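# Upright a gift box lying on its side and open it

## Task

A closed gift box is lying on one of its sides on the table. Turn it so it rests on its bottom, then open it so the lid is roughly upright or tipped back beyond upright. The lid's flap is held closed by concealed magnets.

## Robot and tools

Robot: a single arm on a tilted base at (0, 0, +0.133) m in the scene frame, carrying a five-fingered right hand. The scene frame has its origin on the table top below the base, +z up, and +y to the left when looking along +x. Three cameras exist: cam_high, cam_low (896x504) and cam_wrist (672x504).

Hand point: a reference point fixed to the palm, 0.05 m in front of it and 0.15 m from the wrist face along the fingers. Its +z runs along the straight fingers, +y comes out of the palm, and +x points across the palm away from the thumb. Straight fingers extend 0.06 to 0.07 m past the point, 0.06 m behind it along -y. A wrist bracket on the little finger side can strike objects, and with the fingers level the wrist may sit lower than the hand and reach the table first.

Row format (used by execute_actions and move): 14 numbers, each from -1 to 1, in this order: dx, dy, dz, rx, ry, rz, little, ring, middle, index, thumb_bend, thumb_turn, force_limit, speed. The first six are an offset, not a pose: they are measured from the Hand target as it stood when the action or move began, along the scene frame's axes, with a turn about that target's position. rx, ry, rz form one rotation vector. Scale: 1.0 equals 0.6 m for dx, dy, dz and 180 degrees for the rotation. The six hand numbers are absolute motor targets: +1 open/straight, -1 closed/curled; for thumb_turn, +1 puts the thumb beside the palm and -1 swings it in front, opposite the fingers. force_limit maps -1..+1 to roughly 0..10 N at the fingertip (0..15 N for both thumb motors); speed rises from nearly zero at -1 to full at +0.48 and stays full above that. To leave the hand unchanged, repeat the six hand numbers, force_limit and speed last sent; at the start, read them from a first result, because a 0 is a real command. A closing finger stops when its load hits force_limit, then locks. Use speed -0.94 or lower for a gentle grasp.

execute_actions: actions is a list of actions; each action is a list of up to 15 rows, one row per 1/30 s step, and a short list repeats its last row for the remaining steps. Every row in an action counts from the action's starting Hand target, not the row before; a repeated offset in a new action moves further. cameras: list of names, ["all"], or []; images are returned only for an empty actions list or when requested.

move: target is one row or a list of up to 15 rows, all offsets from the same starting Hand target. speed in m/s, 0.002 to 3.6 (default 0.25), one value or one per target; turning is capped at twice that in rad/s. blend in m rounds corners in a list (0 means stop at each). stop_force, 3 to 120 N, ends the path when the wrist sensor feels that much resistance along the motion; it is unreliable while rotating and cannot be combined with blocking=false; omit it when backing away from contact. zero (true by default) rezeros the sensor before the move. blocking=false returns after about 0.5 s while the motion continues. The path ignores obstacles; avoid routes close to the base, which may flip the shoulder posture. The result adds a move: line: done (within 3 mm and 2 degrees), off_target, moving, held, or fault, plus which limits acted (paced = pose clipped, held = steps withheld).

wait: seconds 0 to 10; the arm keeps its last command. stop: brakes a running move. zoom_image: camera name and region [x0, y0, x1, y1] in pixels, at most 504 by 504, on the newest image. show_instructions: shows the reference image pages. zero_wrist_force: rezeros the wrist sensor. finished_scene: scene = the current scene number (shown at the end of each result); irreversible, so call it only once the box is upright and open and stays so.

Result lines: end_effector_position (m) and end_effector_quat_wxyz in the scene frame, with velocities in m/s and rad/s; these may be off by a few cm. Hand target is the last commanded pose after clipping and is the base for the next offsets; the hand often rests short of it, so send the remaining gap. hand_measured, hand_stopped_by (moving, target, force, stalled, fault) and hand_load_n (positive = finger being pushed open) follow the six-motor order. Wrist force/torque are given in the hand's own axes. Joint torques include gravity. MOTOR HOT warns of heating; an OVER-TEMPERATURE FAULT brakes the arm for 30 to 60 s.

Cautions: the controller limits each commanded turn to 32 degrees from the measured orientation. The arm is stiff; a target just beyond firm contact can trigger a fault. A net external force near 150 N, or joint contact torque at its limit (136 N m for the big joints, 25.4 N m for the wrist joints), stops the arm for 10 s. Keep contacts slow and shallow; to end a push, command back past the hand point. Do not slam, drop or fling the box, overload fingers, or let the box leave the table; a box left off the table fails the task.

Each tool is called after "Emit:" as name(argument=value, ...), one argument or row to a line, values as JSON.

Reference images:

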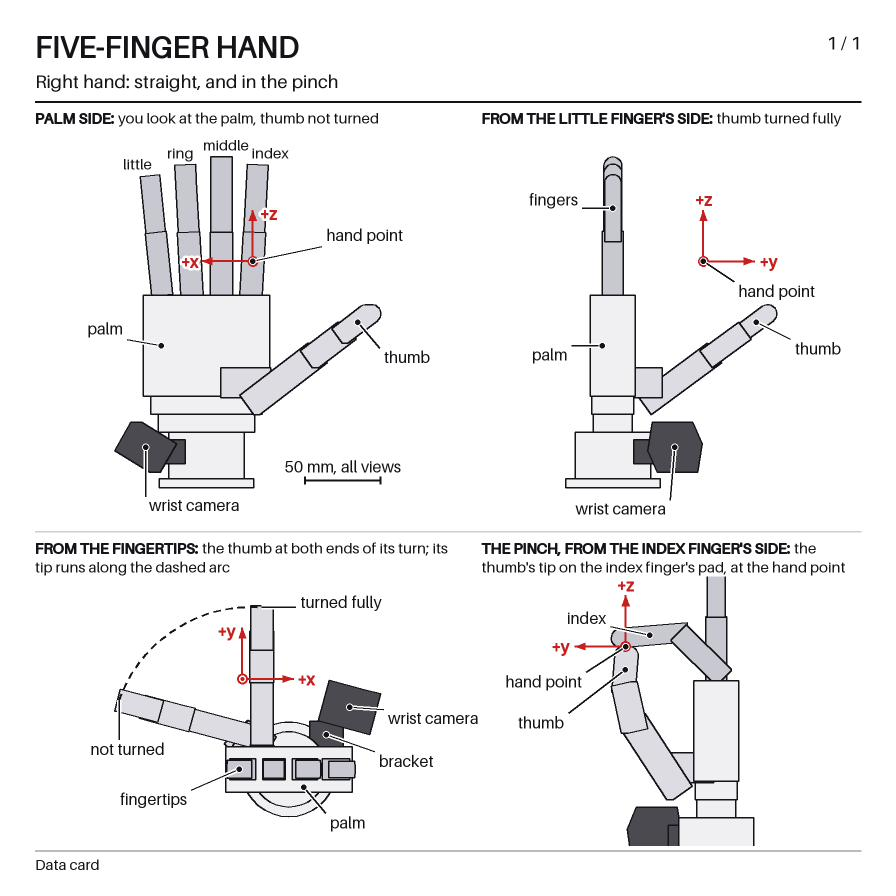

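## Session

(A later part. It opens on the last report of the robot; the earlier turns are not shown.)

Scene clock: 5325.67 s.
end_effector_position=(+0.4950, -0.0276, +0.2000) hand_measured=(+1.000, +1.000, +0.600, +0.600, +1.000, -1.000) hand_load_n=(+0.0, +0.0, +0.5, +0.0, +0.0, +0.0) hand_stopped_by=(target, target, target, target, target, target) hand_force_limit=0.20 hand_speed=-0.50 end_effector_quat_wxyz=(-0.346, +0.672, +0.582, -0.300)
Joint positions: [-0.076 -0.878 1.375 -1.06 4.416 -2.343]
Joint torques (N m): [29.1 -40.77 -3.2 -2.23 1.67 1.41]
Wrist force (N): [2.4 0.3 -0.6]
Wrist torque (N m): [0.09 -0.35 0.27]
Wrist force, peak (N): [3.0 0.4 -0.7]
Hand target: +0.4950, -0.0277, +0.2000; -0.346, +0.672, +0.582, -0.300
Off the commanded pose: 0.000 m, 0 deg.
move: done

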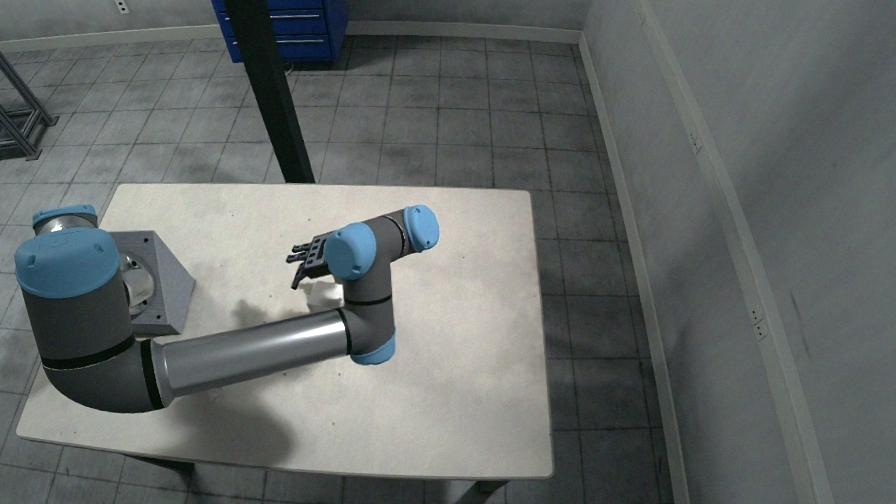

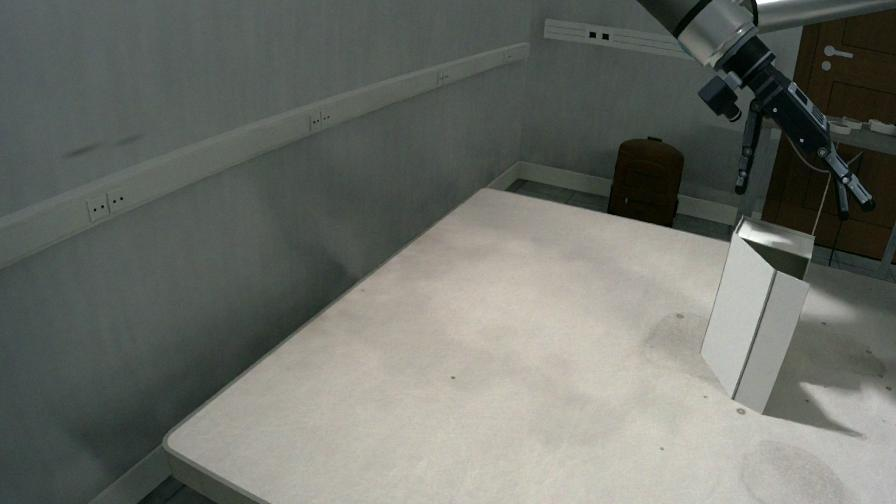

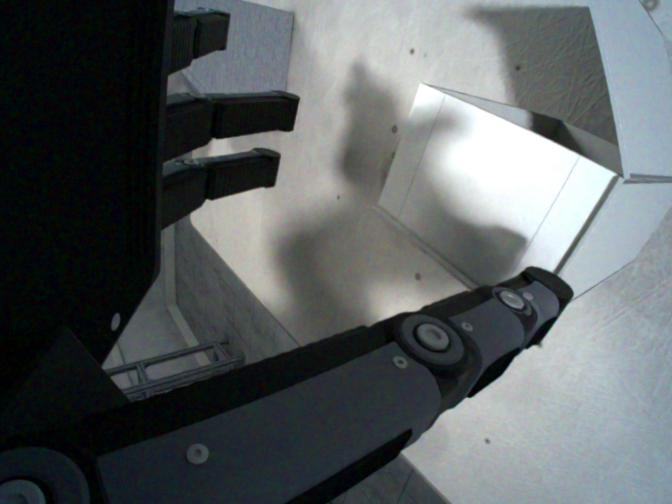

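Emit:
move(
  target=[
    [0.0083,-0.0012,-0.03,0,0,0,1,1,0.6,0.6,1,-1,0.2,-0.6],
    [0.0083,-0.0012,-0.115,0,0,0,1,1,0.6,0.6,1,-1,0.2,-0.6],
  ],
  speed=0.03,
  stop_force=3,
  cameras=["cam_low","cam_wrist"],
)

Emit:
zoom_image(
  camera="cam_low",
  region=[660, 150, 896, 400],
)

Scene clock: 5334.63 s.
end_effector_position=(+0.5000, -0.0284, +0.1310) hand_measured=(+1.000, +1.000, +0.600, +0.600, +1.000, -1.000) hand_load_n=(+0.0, +0.0, +0.0, +0.0, +0.5, +0.0) hand_stopped_by=(target, target, target, target, target, target) hand_force_limit=0.20 hand_speed=-0.60 end_effector_quat_wxyz=(-0.346, +0.672, +0.582, -0.300)
Joint positions: [-0.153 -0.831 1.432 -1.176 4.352 -2.386]
Joint torques (N m): [44.42 -42.69 -14.97 2.55 2.35 1.26]
Wrist force (N): [2.5 -0.2 -0.7]
Wrist torque (N m): [0.05 -0.32 0.31]
Wrist force, peak (N): [3.0 0.2 -0.9]
Hand target: +0.5000, -0.0284, +0.1310; -0.346, +0.672, +0.582, -0.300
Off the commanded pose: 0.000 m, 0 deg.
move: done
Images, in order (width x height): cam_low 896x504, cam_wrist 672x504.

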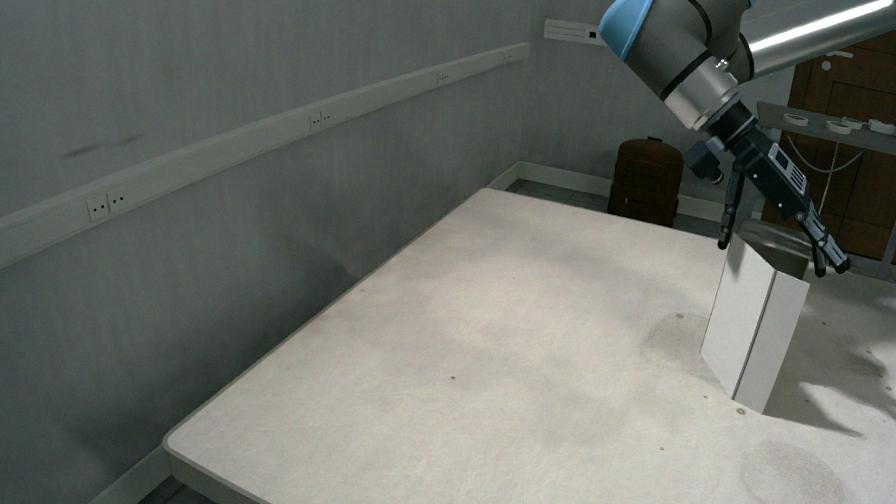

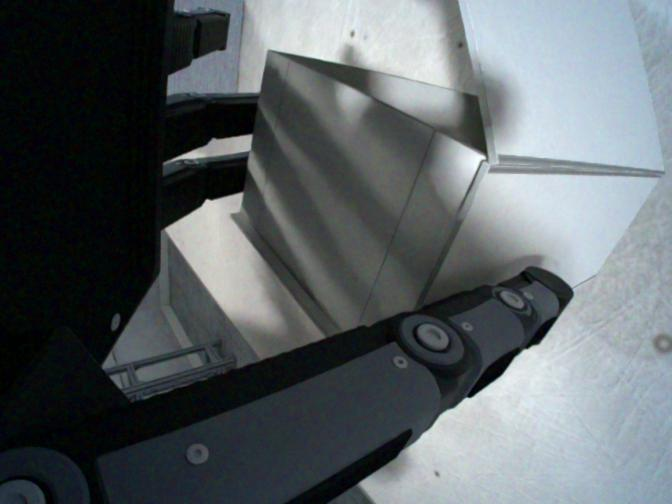

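Scaled by 2.016 from the camera's 896x504 image, which has a finer 1280x720 frame.

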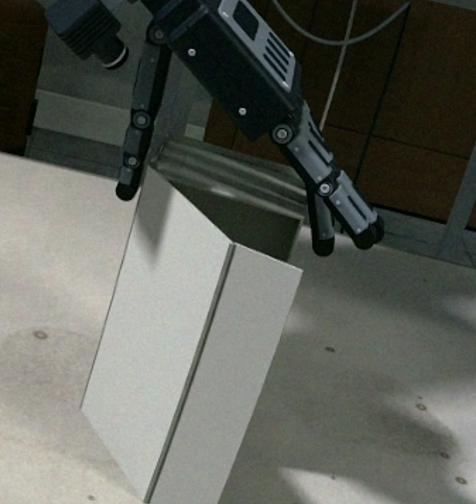

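Emit:
move(
  target=[0,0,0,0,0,0,1,1,0.1,0.1,1,-1,-0.3,-0.85],
  cameras=[],
)

Emit:
move(
  target=[0,0,0,0,0,0,1,1,-0.05,-0.05,1,-1,0.2,-0.88],
  cameras=["cam_low"],
)

Scene clock: 5351.87 s.
end_effector_position=(+0.5000, -0.0284, +0.1310) hand_measured=(+1.000, +1.000, +0.478, +0.478, +1.000, -1.000) hand_load_n=(+0.0, -0.5, +4.5, +3.5, +1.5, +0.5) hand_stopped_by=(target, target, force, force, target, target) hand_force_limit=-0.30 hand_speed=-0.85 end_effector_quat_wxyz=(-0.346, +0.672, +0.582, -0.300)
Joint positions: [-0.153 -0.831 1.432 -1.176 4.352 -2.386]
Joint torques (N m): [42.67 -41.08 -15 1.27 0.58 1.31]
Wrist force (N): [2.5 -3.9 -2.3]
Wrist torque (N m): [0.36 -0.28 0.29]
Wrist force, peak (N): [2.9 -4.2 -2.0]
Hand target: +0.5000, -0.0284, +0.1310; -0.346, +0.672, +0.582, -0.300
Off the commanded pose: 0.000 m, 0 deg.
move: done
No camera images: "cameras" was empty.

Scene clock: 5352.37 s.
end_effector_position=(+0.5000, -0.0284, +0.1310) hand_measured=(+1.000, +1.000, +0.470, +0.458, +1.000, -1.000) hand_load_n=(+0.0, +0.0, +5.5, +9.0, +2.5, +0.5) hand_stopped_by=(target, target, force, force, target, target) hand_force_limit=0.20 hand_speed=-0.88 end_effector_quat_wxyz=(-0.346, +0.672, +0.582, -0.300)
Joint positions: [-0.153 -0.831 1.432 -1.176 4.352 -2.386]
Joint torques (N m): [39.17 -39.75 -15.08 -0.55 -2.03 1.15]
Wrist force (N): [2.5 -5.6 -2.6]
Wrist torque (N m): [0.55 -0.32 0.31]
Wrist force, peak (N): [2.8 -6.5 -3.8]
Hand target: +0.5000, -0.0284, +0.1310; -0.346, +0.672, +0.582, -0.300
Off the commanded pose: 0.000 m, 0 deg.
move: done
Images, in order (width x height): cam_low 896x504.

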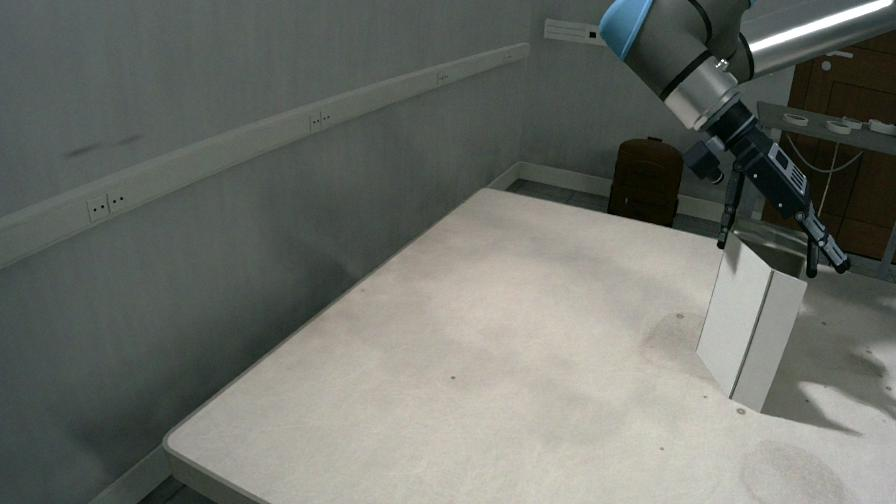

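Emit:
move(
  target=[
    [0,0,0.04,0,0,0,1,1,-0.05,-0.05,1,-1,0.2,-0.88],
    [0,-0.1333,0.04,0,0,0.0833,1,1,-0.05,-0.05,1,-1,0.2,-0.88],
  ],
  speed=[0.05,0.15],
  blend=[0.01,0],
  cameras=["cam_low"],
)

Emit:
move(
  target=[
    [0,0,-0.07,0,0,0,1,1,-0.05,-0.05,1,-1,0.2,-0.88],
  ],
  speed=0.015,
  stop_force=3,
  cameras=["cam_low","cam_high","cam_wrist"],
)

Scene clock: 5358.70 s.
end_effector_position=(+0.5000, -0.1085, +0.1550) hand_measured=(+1.000, +1.000, +0.470, +0.458, +1.000, -1.000) hand_load_n=(+0.0, +0.0, +4.5, +8.5, +2.5, +0.0) hand_stopped_by=(target, target, force, force, target, target) hand_force_limit=0.20 hand_speed=-0.88 end_effector_quat_wxyz=(-0.304, +0.590, +0.665, -0.343)
Joint positions: [-0.164 -0.887 1.386 -0.924 4.18 -2.478]
Joint torques (N m): [44.1 -25.97 -2.63 -1.48 0.93 1.39]
Wrist force (N): [2.5 1.0 0.3]
Wrist torque (N m): [0.07 -0.37 0.26]
Wrist force, peak (N): [2.2 -6.9 -3.8]
Hand target: +0.5000, -0.1084, +0.1550; -0.304, +0.590, +0.665, -0.343
Off the commanded pose: 0.000 m, 0 deg.
move: done
Images, in order (width x height): cam_low 896x504.

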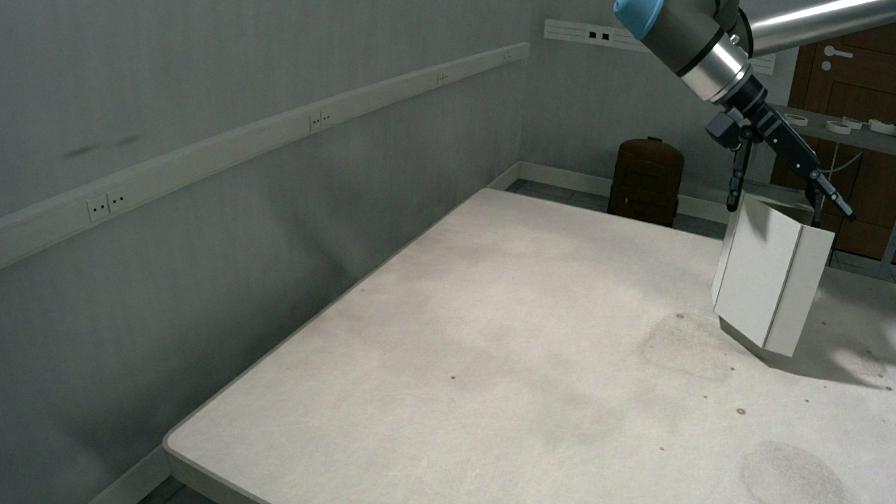

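Scene clock: 5361.33 s.
end_effector_position=(+0.5000, -0.1084, +0.1312) hand_measured=(+1.000, +1.000, +0.470, +0.458, +1.000, -1.000) hand_load_n=(+0.0, +0.0, +5.0, +8.0, +3.0, -0.5) hand_stopped_by=(target, target, force, force, target, target) hand_force_limit=0.20 hand_speed=-0.88 end_effector_quat_wxyz=(-0.304, +0.590, +0.665, -0.343)
Joint positions: [-0.19 -0.874 1.411 -0.969 4.156 -2.491]
Joint torques (N m): [43.51 -42.36 -14.52 2.65 2.07 1.61]
Wrist force (N): [2.7 -0.5 -1.2]
Wrist torque (N m): [0.18 -0.36 0.36]
Wrist force, peak (N): [3.3 -13.6 -15.5]
Hand target: +0.5000, -0.1084, +0.1312; -0.304, +0.590, +0.665, -0.343 (not the last commanded pose)
Off the commanded pose: 0.018 m, 0 deg.
move: contact

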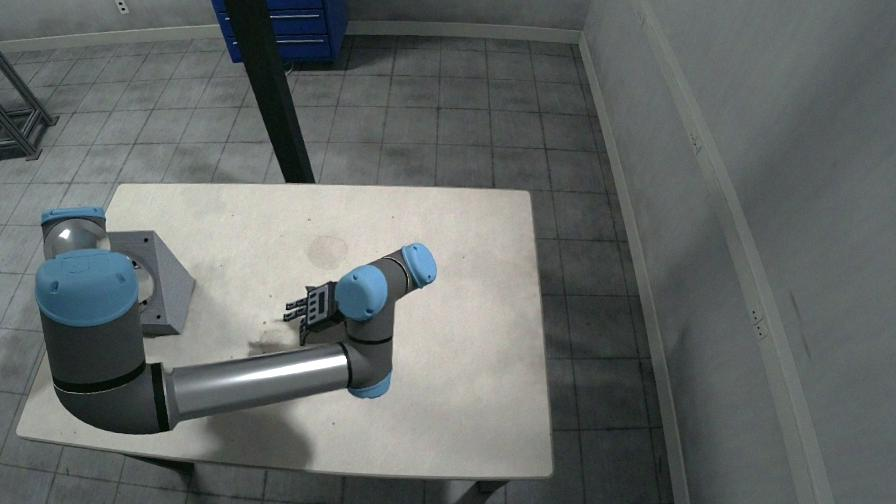

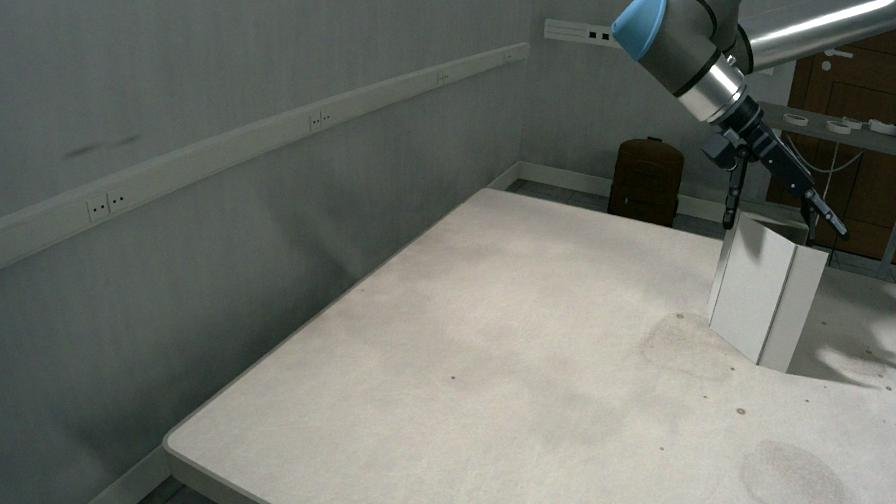

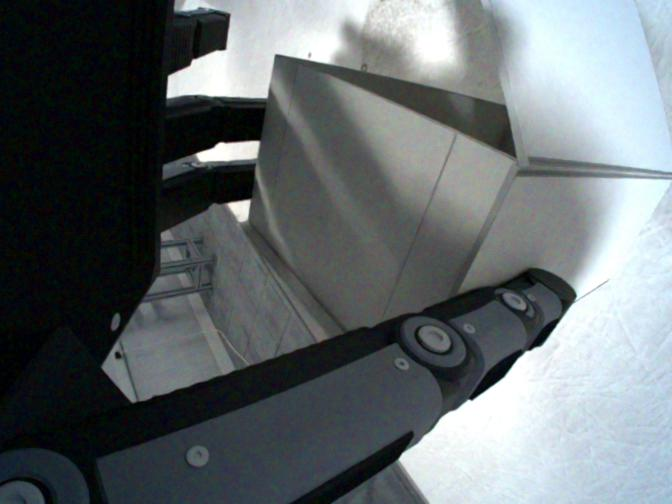

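Emit:
move(
  target=[
    [0,0,0,0,0,0,1,1,0.6,0.6,1,-1,0.2,-0.8],
    [0,0,0.13,0,0,0,1,1,0.6,0.6,1,-1,0.2,-0.8],
  ],
  speed=[0.05,0.06],
  cameras=[],
)

Emit:
move(
  target=[
    [0,0.04,0.06,0,0,-0.33,1,1,1,1,1,-1,0.2,-0.5],
    [-0.1,0.16,0.06,0,0,-0.66,1,1,1,1,1,-1,0.2,-0.5],
  ],
  speed=0.25,
  blend=[0.03,0],
  cameras=["cam_low","cam_high","cam_wrist"],
)

Emit:
zoom_image(
  camera="cam_high",
  region=[260, 260, 380, 380],
)

Emit:
zoom_image(
  camera="cam_low",
  region=[680, 180, 860, 390],
)

Scene clock: 5373.27 s.
end_effector_position=(+0.5000, -0.1085, +0.2094) hand_measured=(+1.000, +1.000, +0.600, +0.600, +1.000, -1.000) hand_load_n=(+0.0, +0.0, +0.0, +0.0, +0.0, +0.0) hand_stopped_by=(target, target, target, target, target, target) hand_force_limit=0.20 hand_speed=-0.80 end_effector_quat_wxyz=(-0.304, +0.590, +0.665, -0.343) end_effector_velocity=(+0.001, -0.001, -0.002) end_effector_angular_velocity=(-0.001, -0.004, -0.003)
Joint positions: [-0.104 -0.91 1.318 -0.82 4.235 -2.45]
Joint velocities: [-0.003 -0.001 0.002 -0.006 -0.004 -0.001]
Joint torques (N m): [28.98 -24 -4.45 -2 -1.81 -0.88]
Wrist force (N): [2.5 0.7 -0.4]
Wrist torque (N m): [0.15 -0.35 0.25]
Wrist force, peak (N): [3.0 -1.1 -2.0]
Hand target: +0.5000, -0.1084, +0.2092; -0.304, +0.590, +0.665, -0.343
Off the commanded pose: 0.000 m, 0 deg.
move: done
No camera images: "cameras" was empty.

Scene clock: 5377.93 s.
end_effector_position=(+0.4400, -0.0124, +0.2452) hand_measured=(+1.000, +1.000, +1.000, +1.000, +1.000, -1.000) hand_load_n=(+0.0, +0.0, +0.0, +0.0, +0.0, +0.0) hand_stopped_by=(target, target, target, target, target, target) hand_force_limit=0.20 hand_speed=-0.50 end_effector_quat_wxyz=(-0.450, +0.873, -0.169, +0.087)
Joint positions: [-0.229 -1.572 2.312 -2.646 4.839 -1.394]
Joint torques (N m): [8.55 -7.02 -3.79 -3.51 2.75 0.86]
Wrist force (N): [2.6 0.3 -0.2]
Wrist torque (N m): [0.11 -0.34 0.36]
Wrist force, peak (N): [2.8 0.4 -0.9]
Hand target: +0.4400, -0.0124, +0.2452; -0.450, +0.873, -0.169, +0.087
Off the commanded pose: 0.000 m, 0 deg.
move: done

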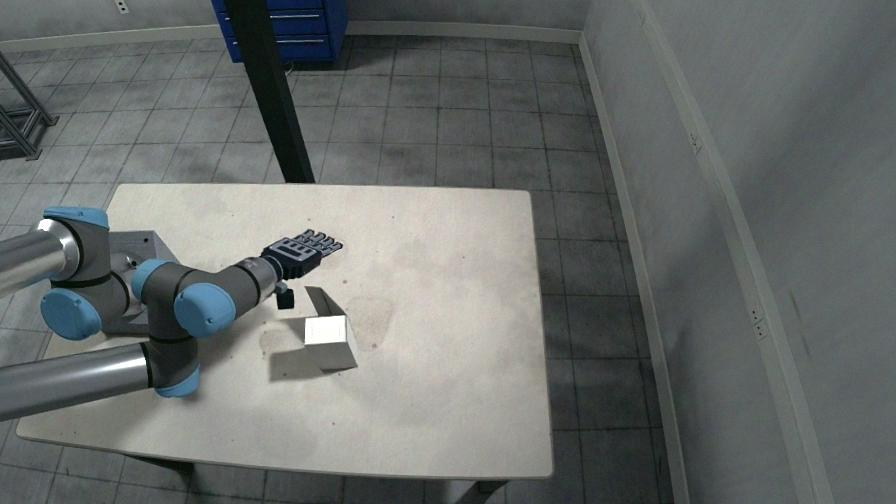

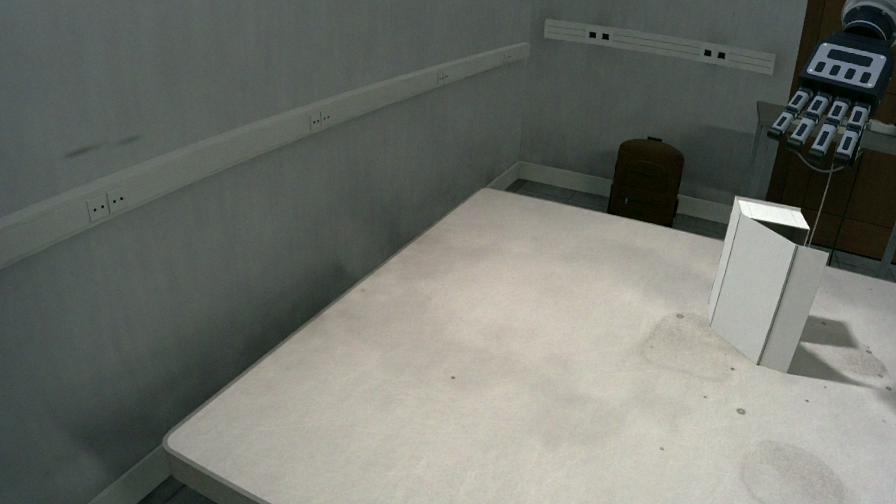

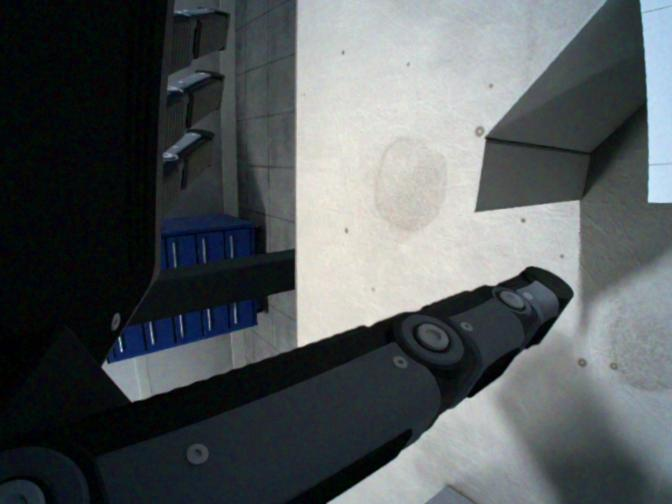

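Scaled by 4.200 from the camera's 896x504 image, which has a finer 1280x720 frame.

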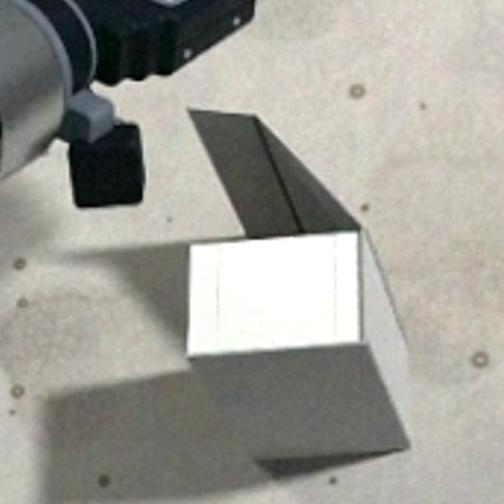

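Scaled by 2.400 from the camera's 896x504 image, which has a finer 1280x720 frame.

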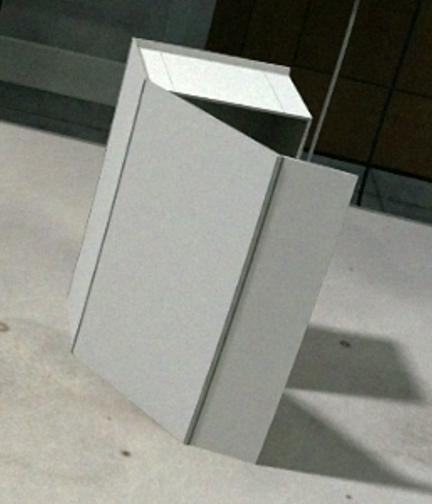

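Emit:
move(
  target=[
    [0.0667,0.0207,0,0.008,-0.0218,-0.2668,1,1,1,1,1,-1,0.2,-0.5],
    [0.154,-0.0472,-0.092,0.0159,-0.0436,-0.5336,1,-0.64,1,1,1,-1,0.2,-0.4],
  ],
  speed=0.2,
  blend=[0.03,0],
  cameras=["cam_low","cam_high","cam_wrist"],
)

Emit:
zoom_image(
  camera="cam_low",
  region=[660, 120, 860, 320],
)

Emit:
zoom_image(
  camera="cam_wrist",
  region=[280, 0, 672, 400],
)

Scene clock: 5398.03 s.
end_effector_position=(+0.5293, -0.0383, +0.1929) hand_measured=(+1.000, +1.000, +1.000, +1.000, +1.000, -1.000) hand_load_n=(+0.0, +0.0, +0.0, +0.0, +0.0, +0.0) hand_stopped_by=(target, target, target, target, target, target) hand_force_limit=0.20 hand_speed=-0.50 end_effector_quat_wxyz=(+0.274, -0.458, +0.726, -0.434)
Joint positions: [-0.007 -0.741 2.205 -4.575 3.93 -0.675]
Joint torques (N m): [28.73 -32.33 4.1 1.97 2.29 -0.57]
Wrist force (N): [2.7 0.5 -0.7]
Wrist torque (N m): [0.14 -0.36 0.32]
Wrist force, peak (N): [2.8 0.3 -0.9]
Hand target: +0.5293, -0.0384, +0.1929; +0.274, -0.458, +0.726, -0.434 (not the last commanded pose)
Off the commanded pose: 0.005 m, 3 deg.
move: held (a check stopped the path); path passed 1 of 2 targets; target 2's new numbers were not sent; limits=held
pose unreachable: on one or more control steps of this call, first in action 0 (counted from 0), an arm could not follow its commanded pose, so it was not sent that pose on those steps. It may still have moved: this result reports where it is.
cause: moving toward the commanded pose would bring two parts of the arm too close to each other (joints 4 (wrist 1) to 6 (wrist 3) lie between them).

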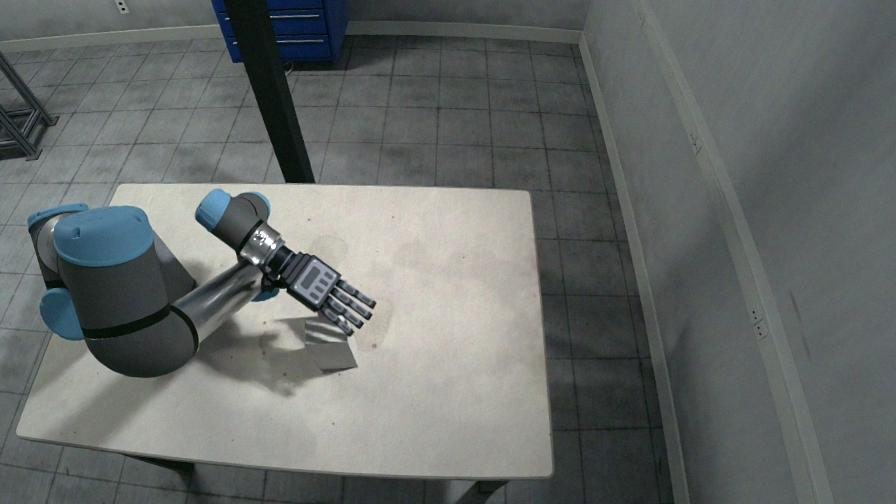

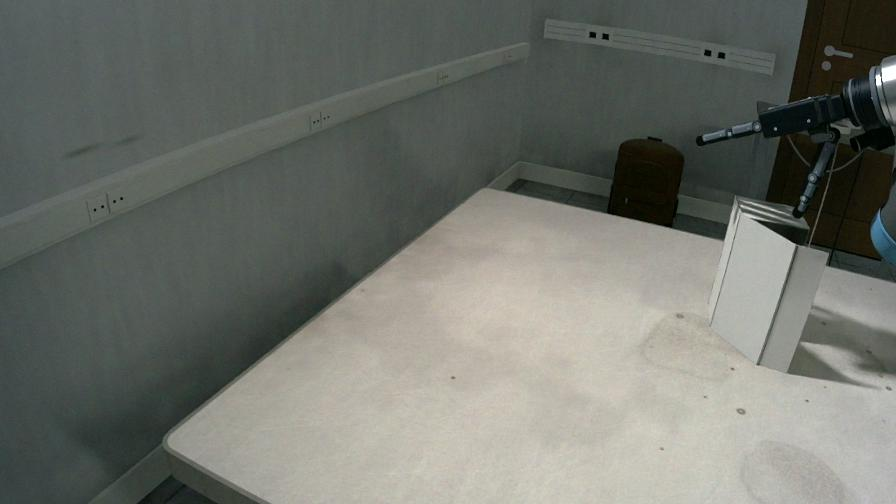

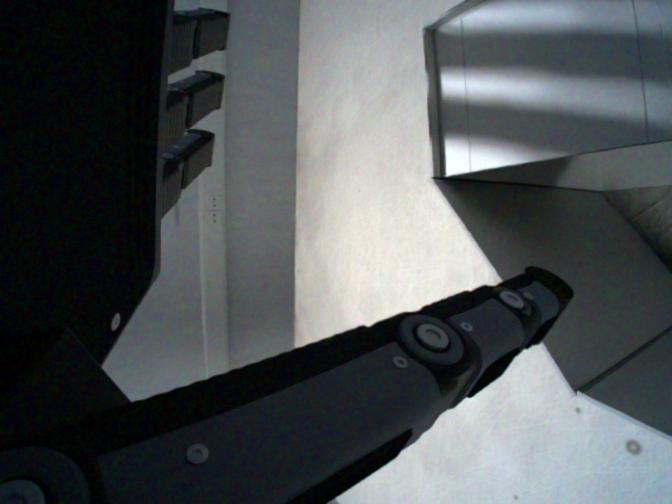

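Scaled by 2.520 from the camera's 896x504 image, which has a finer 1280x720 frame.

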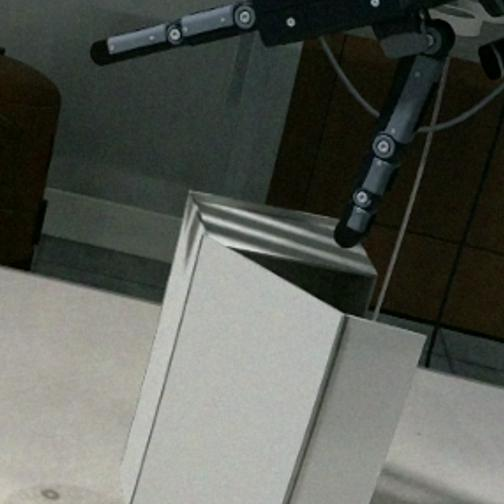

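Scaled by 1.260 from the camera's 672x504 image, which has a finer 960x720 frame.

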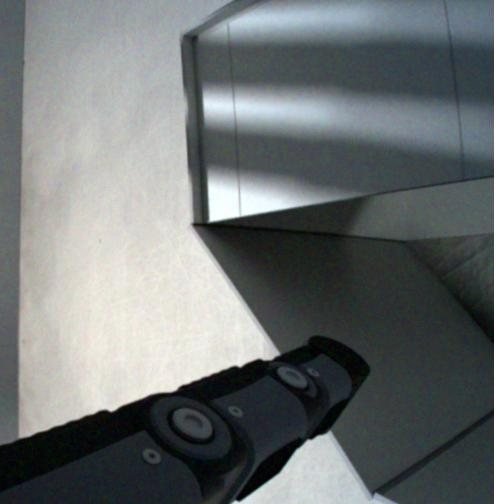

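Emit:
move(
  target=[
    [0,0,-0.0415,0,0,0,1,-0.64,1,1,1,-1,0.2,-0.4],
  ],
  speed=0.04,
  stop_force=3,
  cameras=["cam_low","cam_high","cam_wrist"],
)

Emit:
zoom_image(
  camera="cam_low",
  region=[680, 120, 860, 300],
)

Emit:
zoom_image(
  camera="cam_wrist",
  region=[280, 0, 672, 400],
)

Scene clock: 5405.07 s.
end_effector_position=(+0.5293, -0.0384, +0.1680) hand_measured=(+1.000, -0.640, +1.000, +1.000, +1.000, -1.000) hand_load_n=(+0.0, +0.0, +0.0, +0.0, +0.0, +0.0) hand_stopped_by=(target, target, target, target, target, target) hand_force_limit=0.20 hand_speed=-0.40 end_effector_quat_wxyz=(+0.274, -0.458, +0.726, -0.434)
Joint positions: [-0.058 -0.693 2.212 -4.631 3.981 -0.677]
Joint torques (N m): [35.46 -34.2 -6.73 1.81 -1.07 -0.05]
Wrist force (N): [2.4 0.6 -0.4]
Wrist torque (N m): [0.15 -0.33 0.33]
Wrist force, peak (N): [2.7 0.5 -0.8]
Hand target: +0.5293, -0.0384, +0.1680; +0.274, -0.458, +0.726, -0.434
Off the commanded pose: 0.000 m, 0 deg.
move: done

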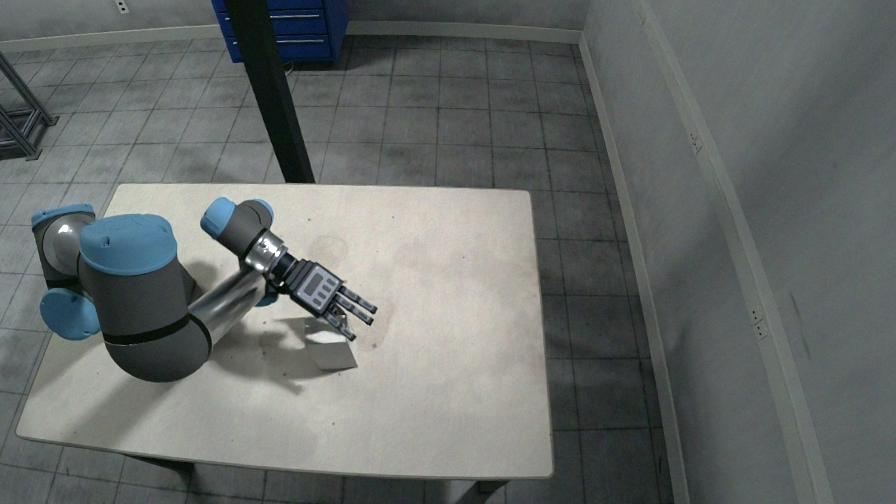

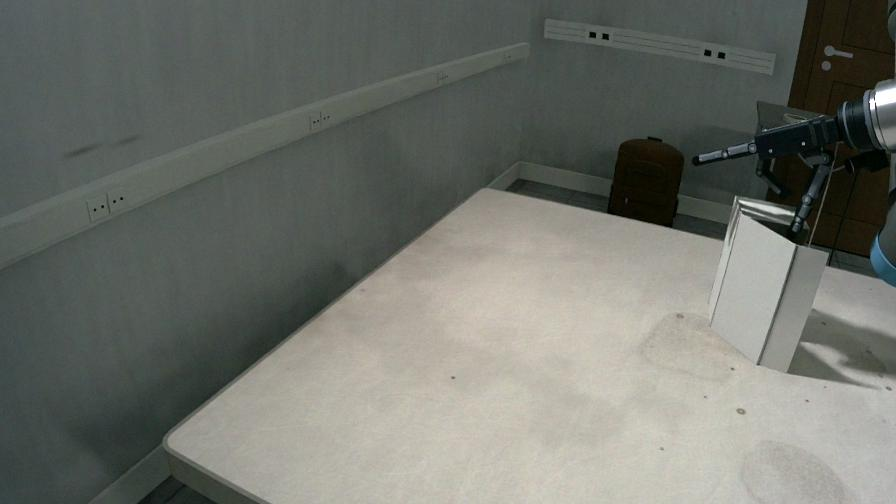

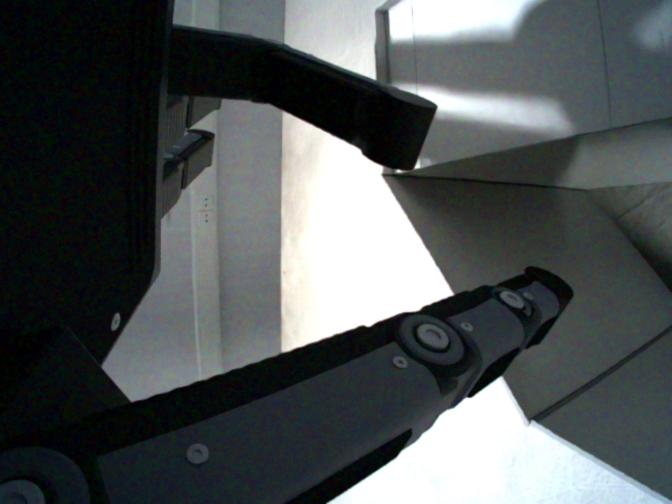

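Scaled by 2.800 from the camera's 896x504 image, which has a finer 1280x720 frame.

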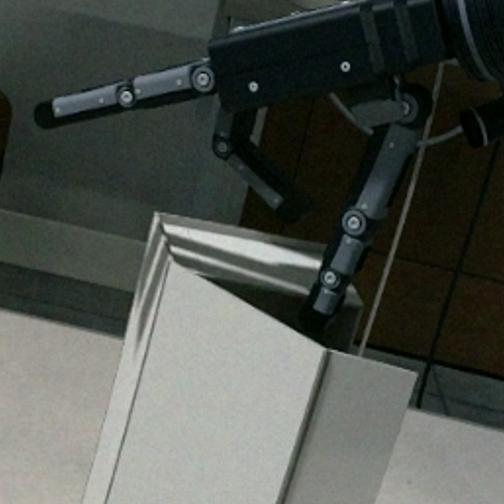

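Scaled by 1.260 from the camera's 672x504 image, which has a finer 960x720 frame.

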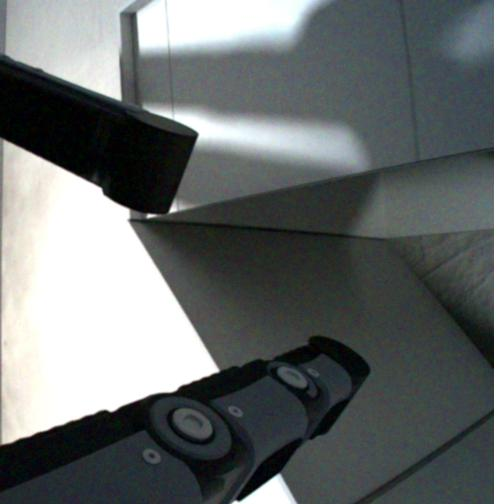

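Emit:
move(
  target=[
    [0,0,-0.06,0,0,0,1,-0.64,1,1,1,-1,0.2,-0.4],
  ],
  speed=0.015,
  stop_force=3,
  cameras=["cam_low","cam_high","cam_wrist"],
)

Emit:
zoom_image(
  camera="cam_low",
  region=[680, 120, 860, 300],
)

Emit:
zoom_image(
  camera="cam_wrist",
  region=[280, 0, 672, 400],
)

Scene clock: 5424.30 s.
end_effector_position=(+0.5293, -0.0383, +0.1366) hand_measured=(+1.000, -0.640, +1.000, +1.000, +1.000, -1.000) hand_load_n=(+0.0, -2.0, +0.0, +0.0, +0.0, +0.0) hand_stopped_by=(target, target, target, target, target, target) hand_force_limit=0.20 hand_speed=-0.40 end_effector_quat_wxyz=(+0.274, -0.459, +0.726, -0.434)
Joint positions: [-0.124 -0.63 2.214 -4.697 4.047 -0.679]
Joint torques (N m): [33.7 -33.77 7.82 1.61 1.2 0.68]
Wrist force (N): [2.4 -1.5 -0.9]
Wrist torque (N m): [0.15 -0.32 0.24]
Wrist force, peak (N): [2.1 -7.2 -2.8]
Hand target: +0.5293, -0.0383, +0.1366; +0.274, -0.459, +0.726, -0.434 (not the last commanded pose)
Off the commanded pose: 0.005 m, 0 deg.
move: contact

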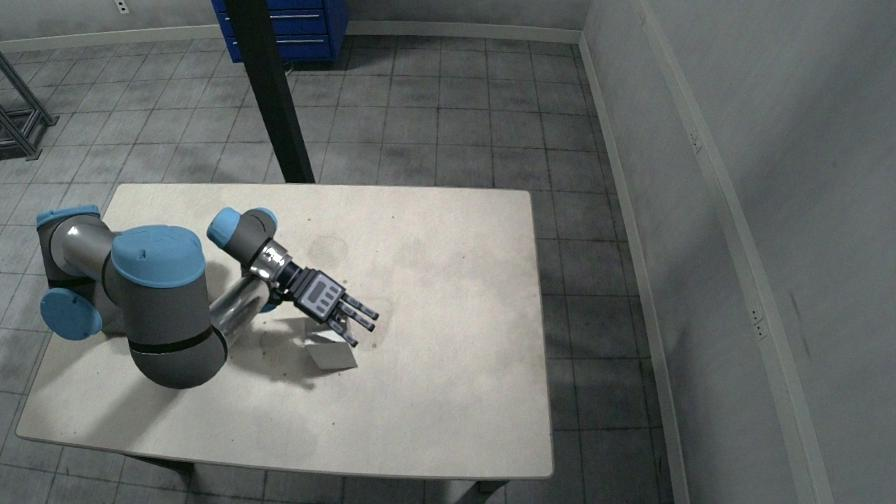

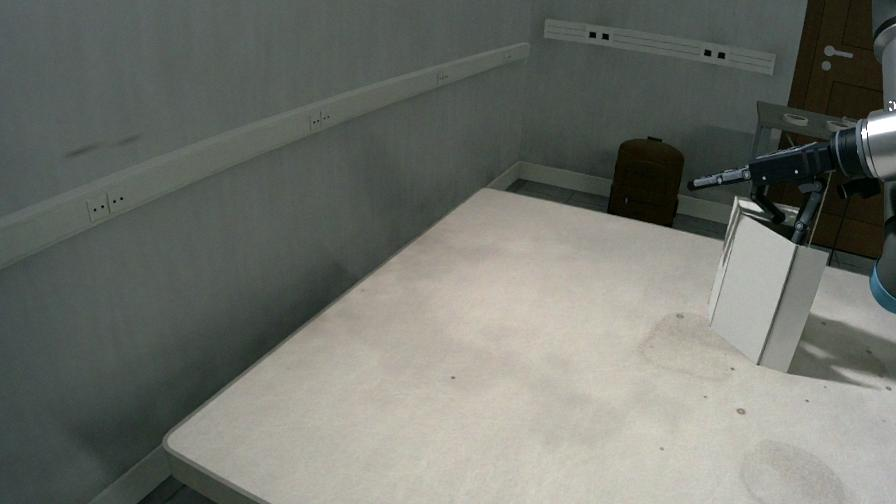

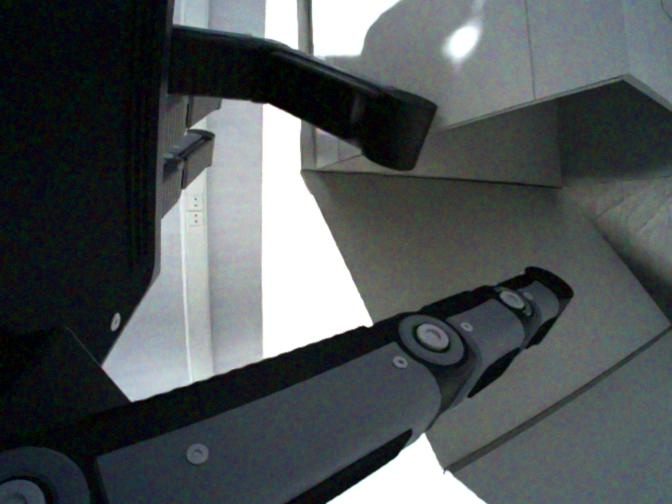

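Scaled by 2.800 from the camera's 896x504 image, which has a finer 1280x720 frame.

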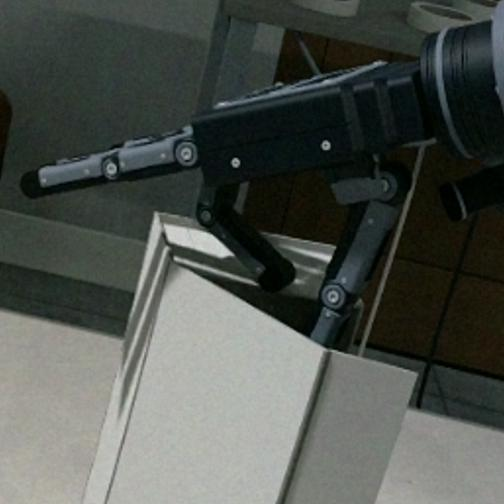

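Scaled by 1.260 from the camera's 672x504 image, which has a finer 960x720 frame.

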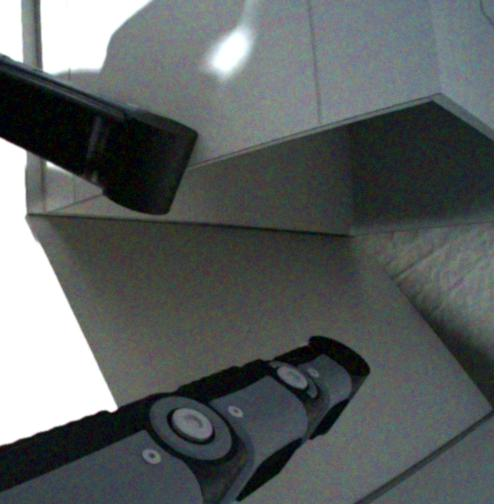

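Emit:
move(
  target=[
    [0,0,0.006,0,0,0,1,-0.64,1,1,1,-1,0.2,-0.4],
    [0.0015,-0.0125,0.006,0,0,0,1,-0.64,1,1,1,-1,0.2,-0.4],
  ],
  speed=0.02,
  cameras=[],
)

Emit:
move(
  target=[0,0,-0.03,0,0,0,1,-0.64,1,1,1,-1,0.2,-0.4],
  speed=0.006,
  stop_force=10,
  cameras=["cam_low","cam_wrist"],
)

Emit:
zoom_image(
  camera="cam_wrist",
  region=[280, 0, 672, 400],
)

Scene clock: 5434.57 s.
end_effector_position=(+0.5302, -0.0459, +0.1402) hand_measured=(+1.000, -0.640, +1.000, +1.000, +1.000, -1.000) hand_load_n=(+0.0, +0.0, +0.0, +0.0, +0.0, +0.0) hand_stopped_by=(target, target, target, target, target, target) hand_force_limit=0.20 hand_speed=-0.40 end_effector_quat_wxyz=(+0.274, -0.459, +0.726, -0.434)
Joint positions: [-0.132 -0.654 2.223 -4.683 4.055 -0.68]
Joint torques (N m): [34.9 -18.11 -3.78 -0.22 -1.11 -1.14]
Wrist force (N): [2.3 0.4 -0.5]
Wrist torque (N m): [0.16 -0.31 0.33]
Wrist force, peak (N): [2.2 -3.0 -1.7]
Hand target: +0.5302, -0.0458, +0.1402; +0.274, -0.459, +0.726, -0.434
Off the commanded pose: 0.000 m, 0 deg.
move: done
No camera images: "cameras" was empty.

Scene clock: 5436.03 s.
end_effector_position=(+0.5302, -0.0458, +0.1361) hand_measured=(+1.000, -0.640, +1.000, +1.000, +1.000, -1.000) hand_load_n=(+0.0, -7.0, +0.0, +0.0, +0.0, +0.0) hand_stopped_by=(target, target, target, target, target, target) hand_force_limit=0.20 hand_speed=-0.40 end_effector_quat_wxyz=(+0.274, -0.458, +0.726, -0.434)
Joint positions: [-0.14 -0.645 2.223 -4.692 4.063 -0.68]
Joint torques (N m): [32.72 -30.13 -0.12 2.74 -2.26 -0.45]
Wrist force (N): [2.3 -9.9 -3.7]
Wrist torque (N m): [0.03 -0.21 -0.04]
Wrist force, peak (N): [2.6 -12.5 -4.6]
Hand target: +0.5302, -0.0458, +0.1361; +0.274, -0.458, +0.726, -0.434 (not the last commanded pose)
Off the commanded pose: 0.014 m, 0 deg.
move: contact
Images, in order (width x height): cam_low 896x504, cam_wrist 672x504.

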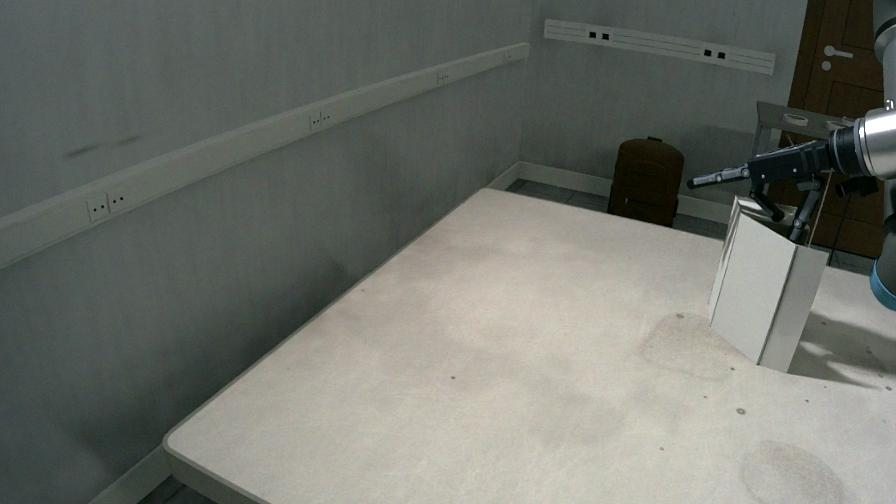

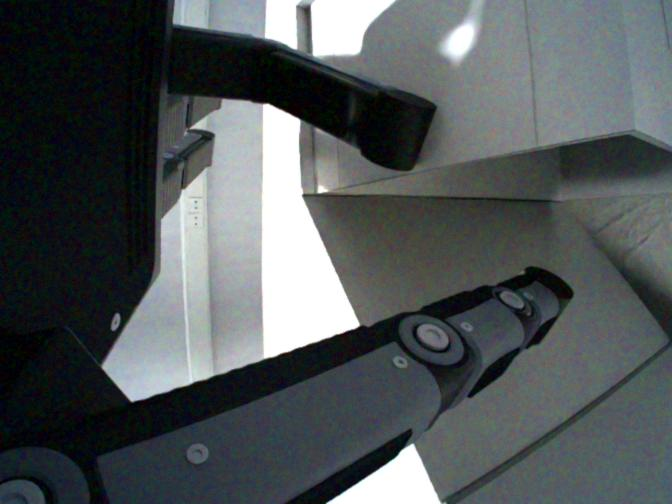

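Scaled by 1.260 from the camera's 672x504 image, which has a finer 960x720 frame.

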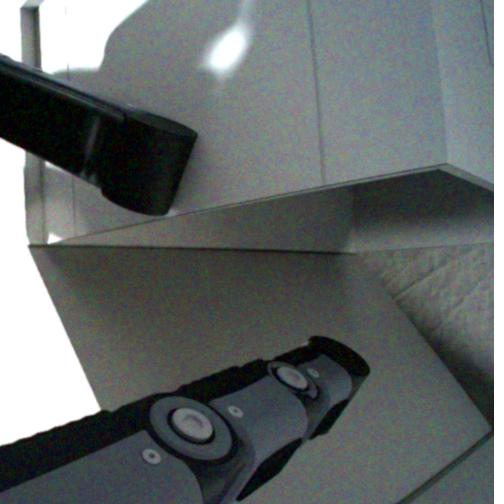

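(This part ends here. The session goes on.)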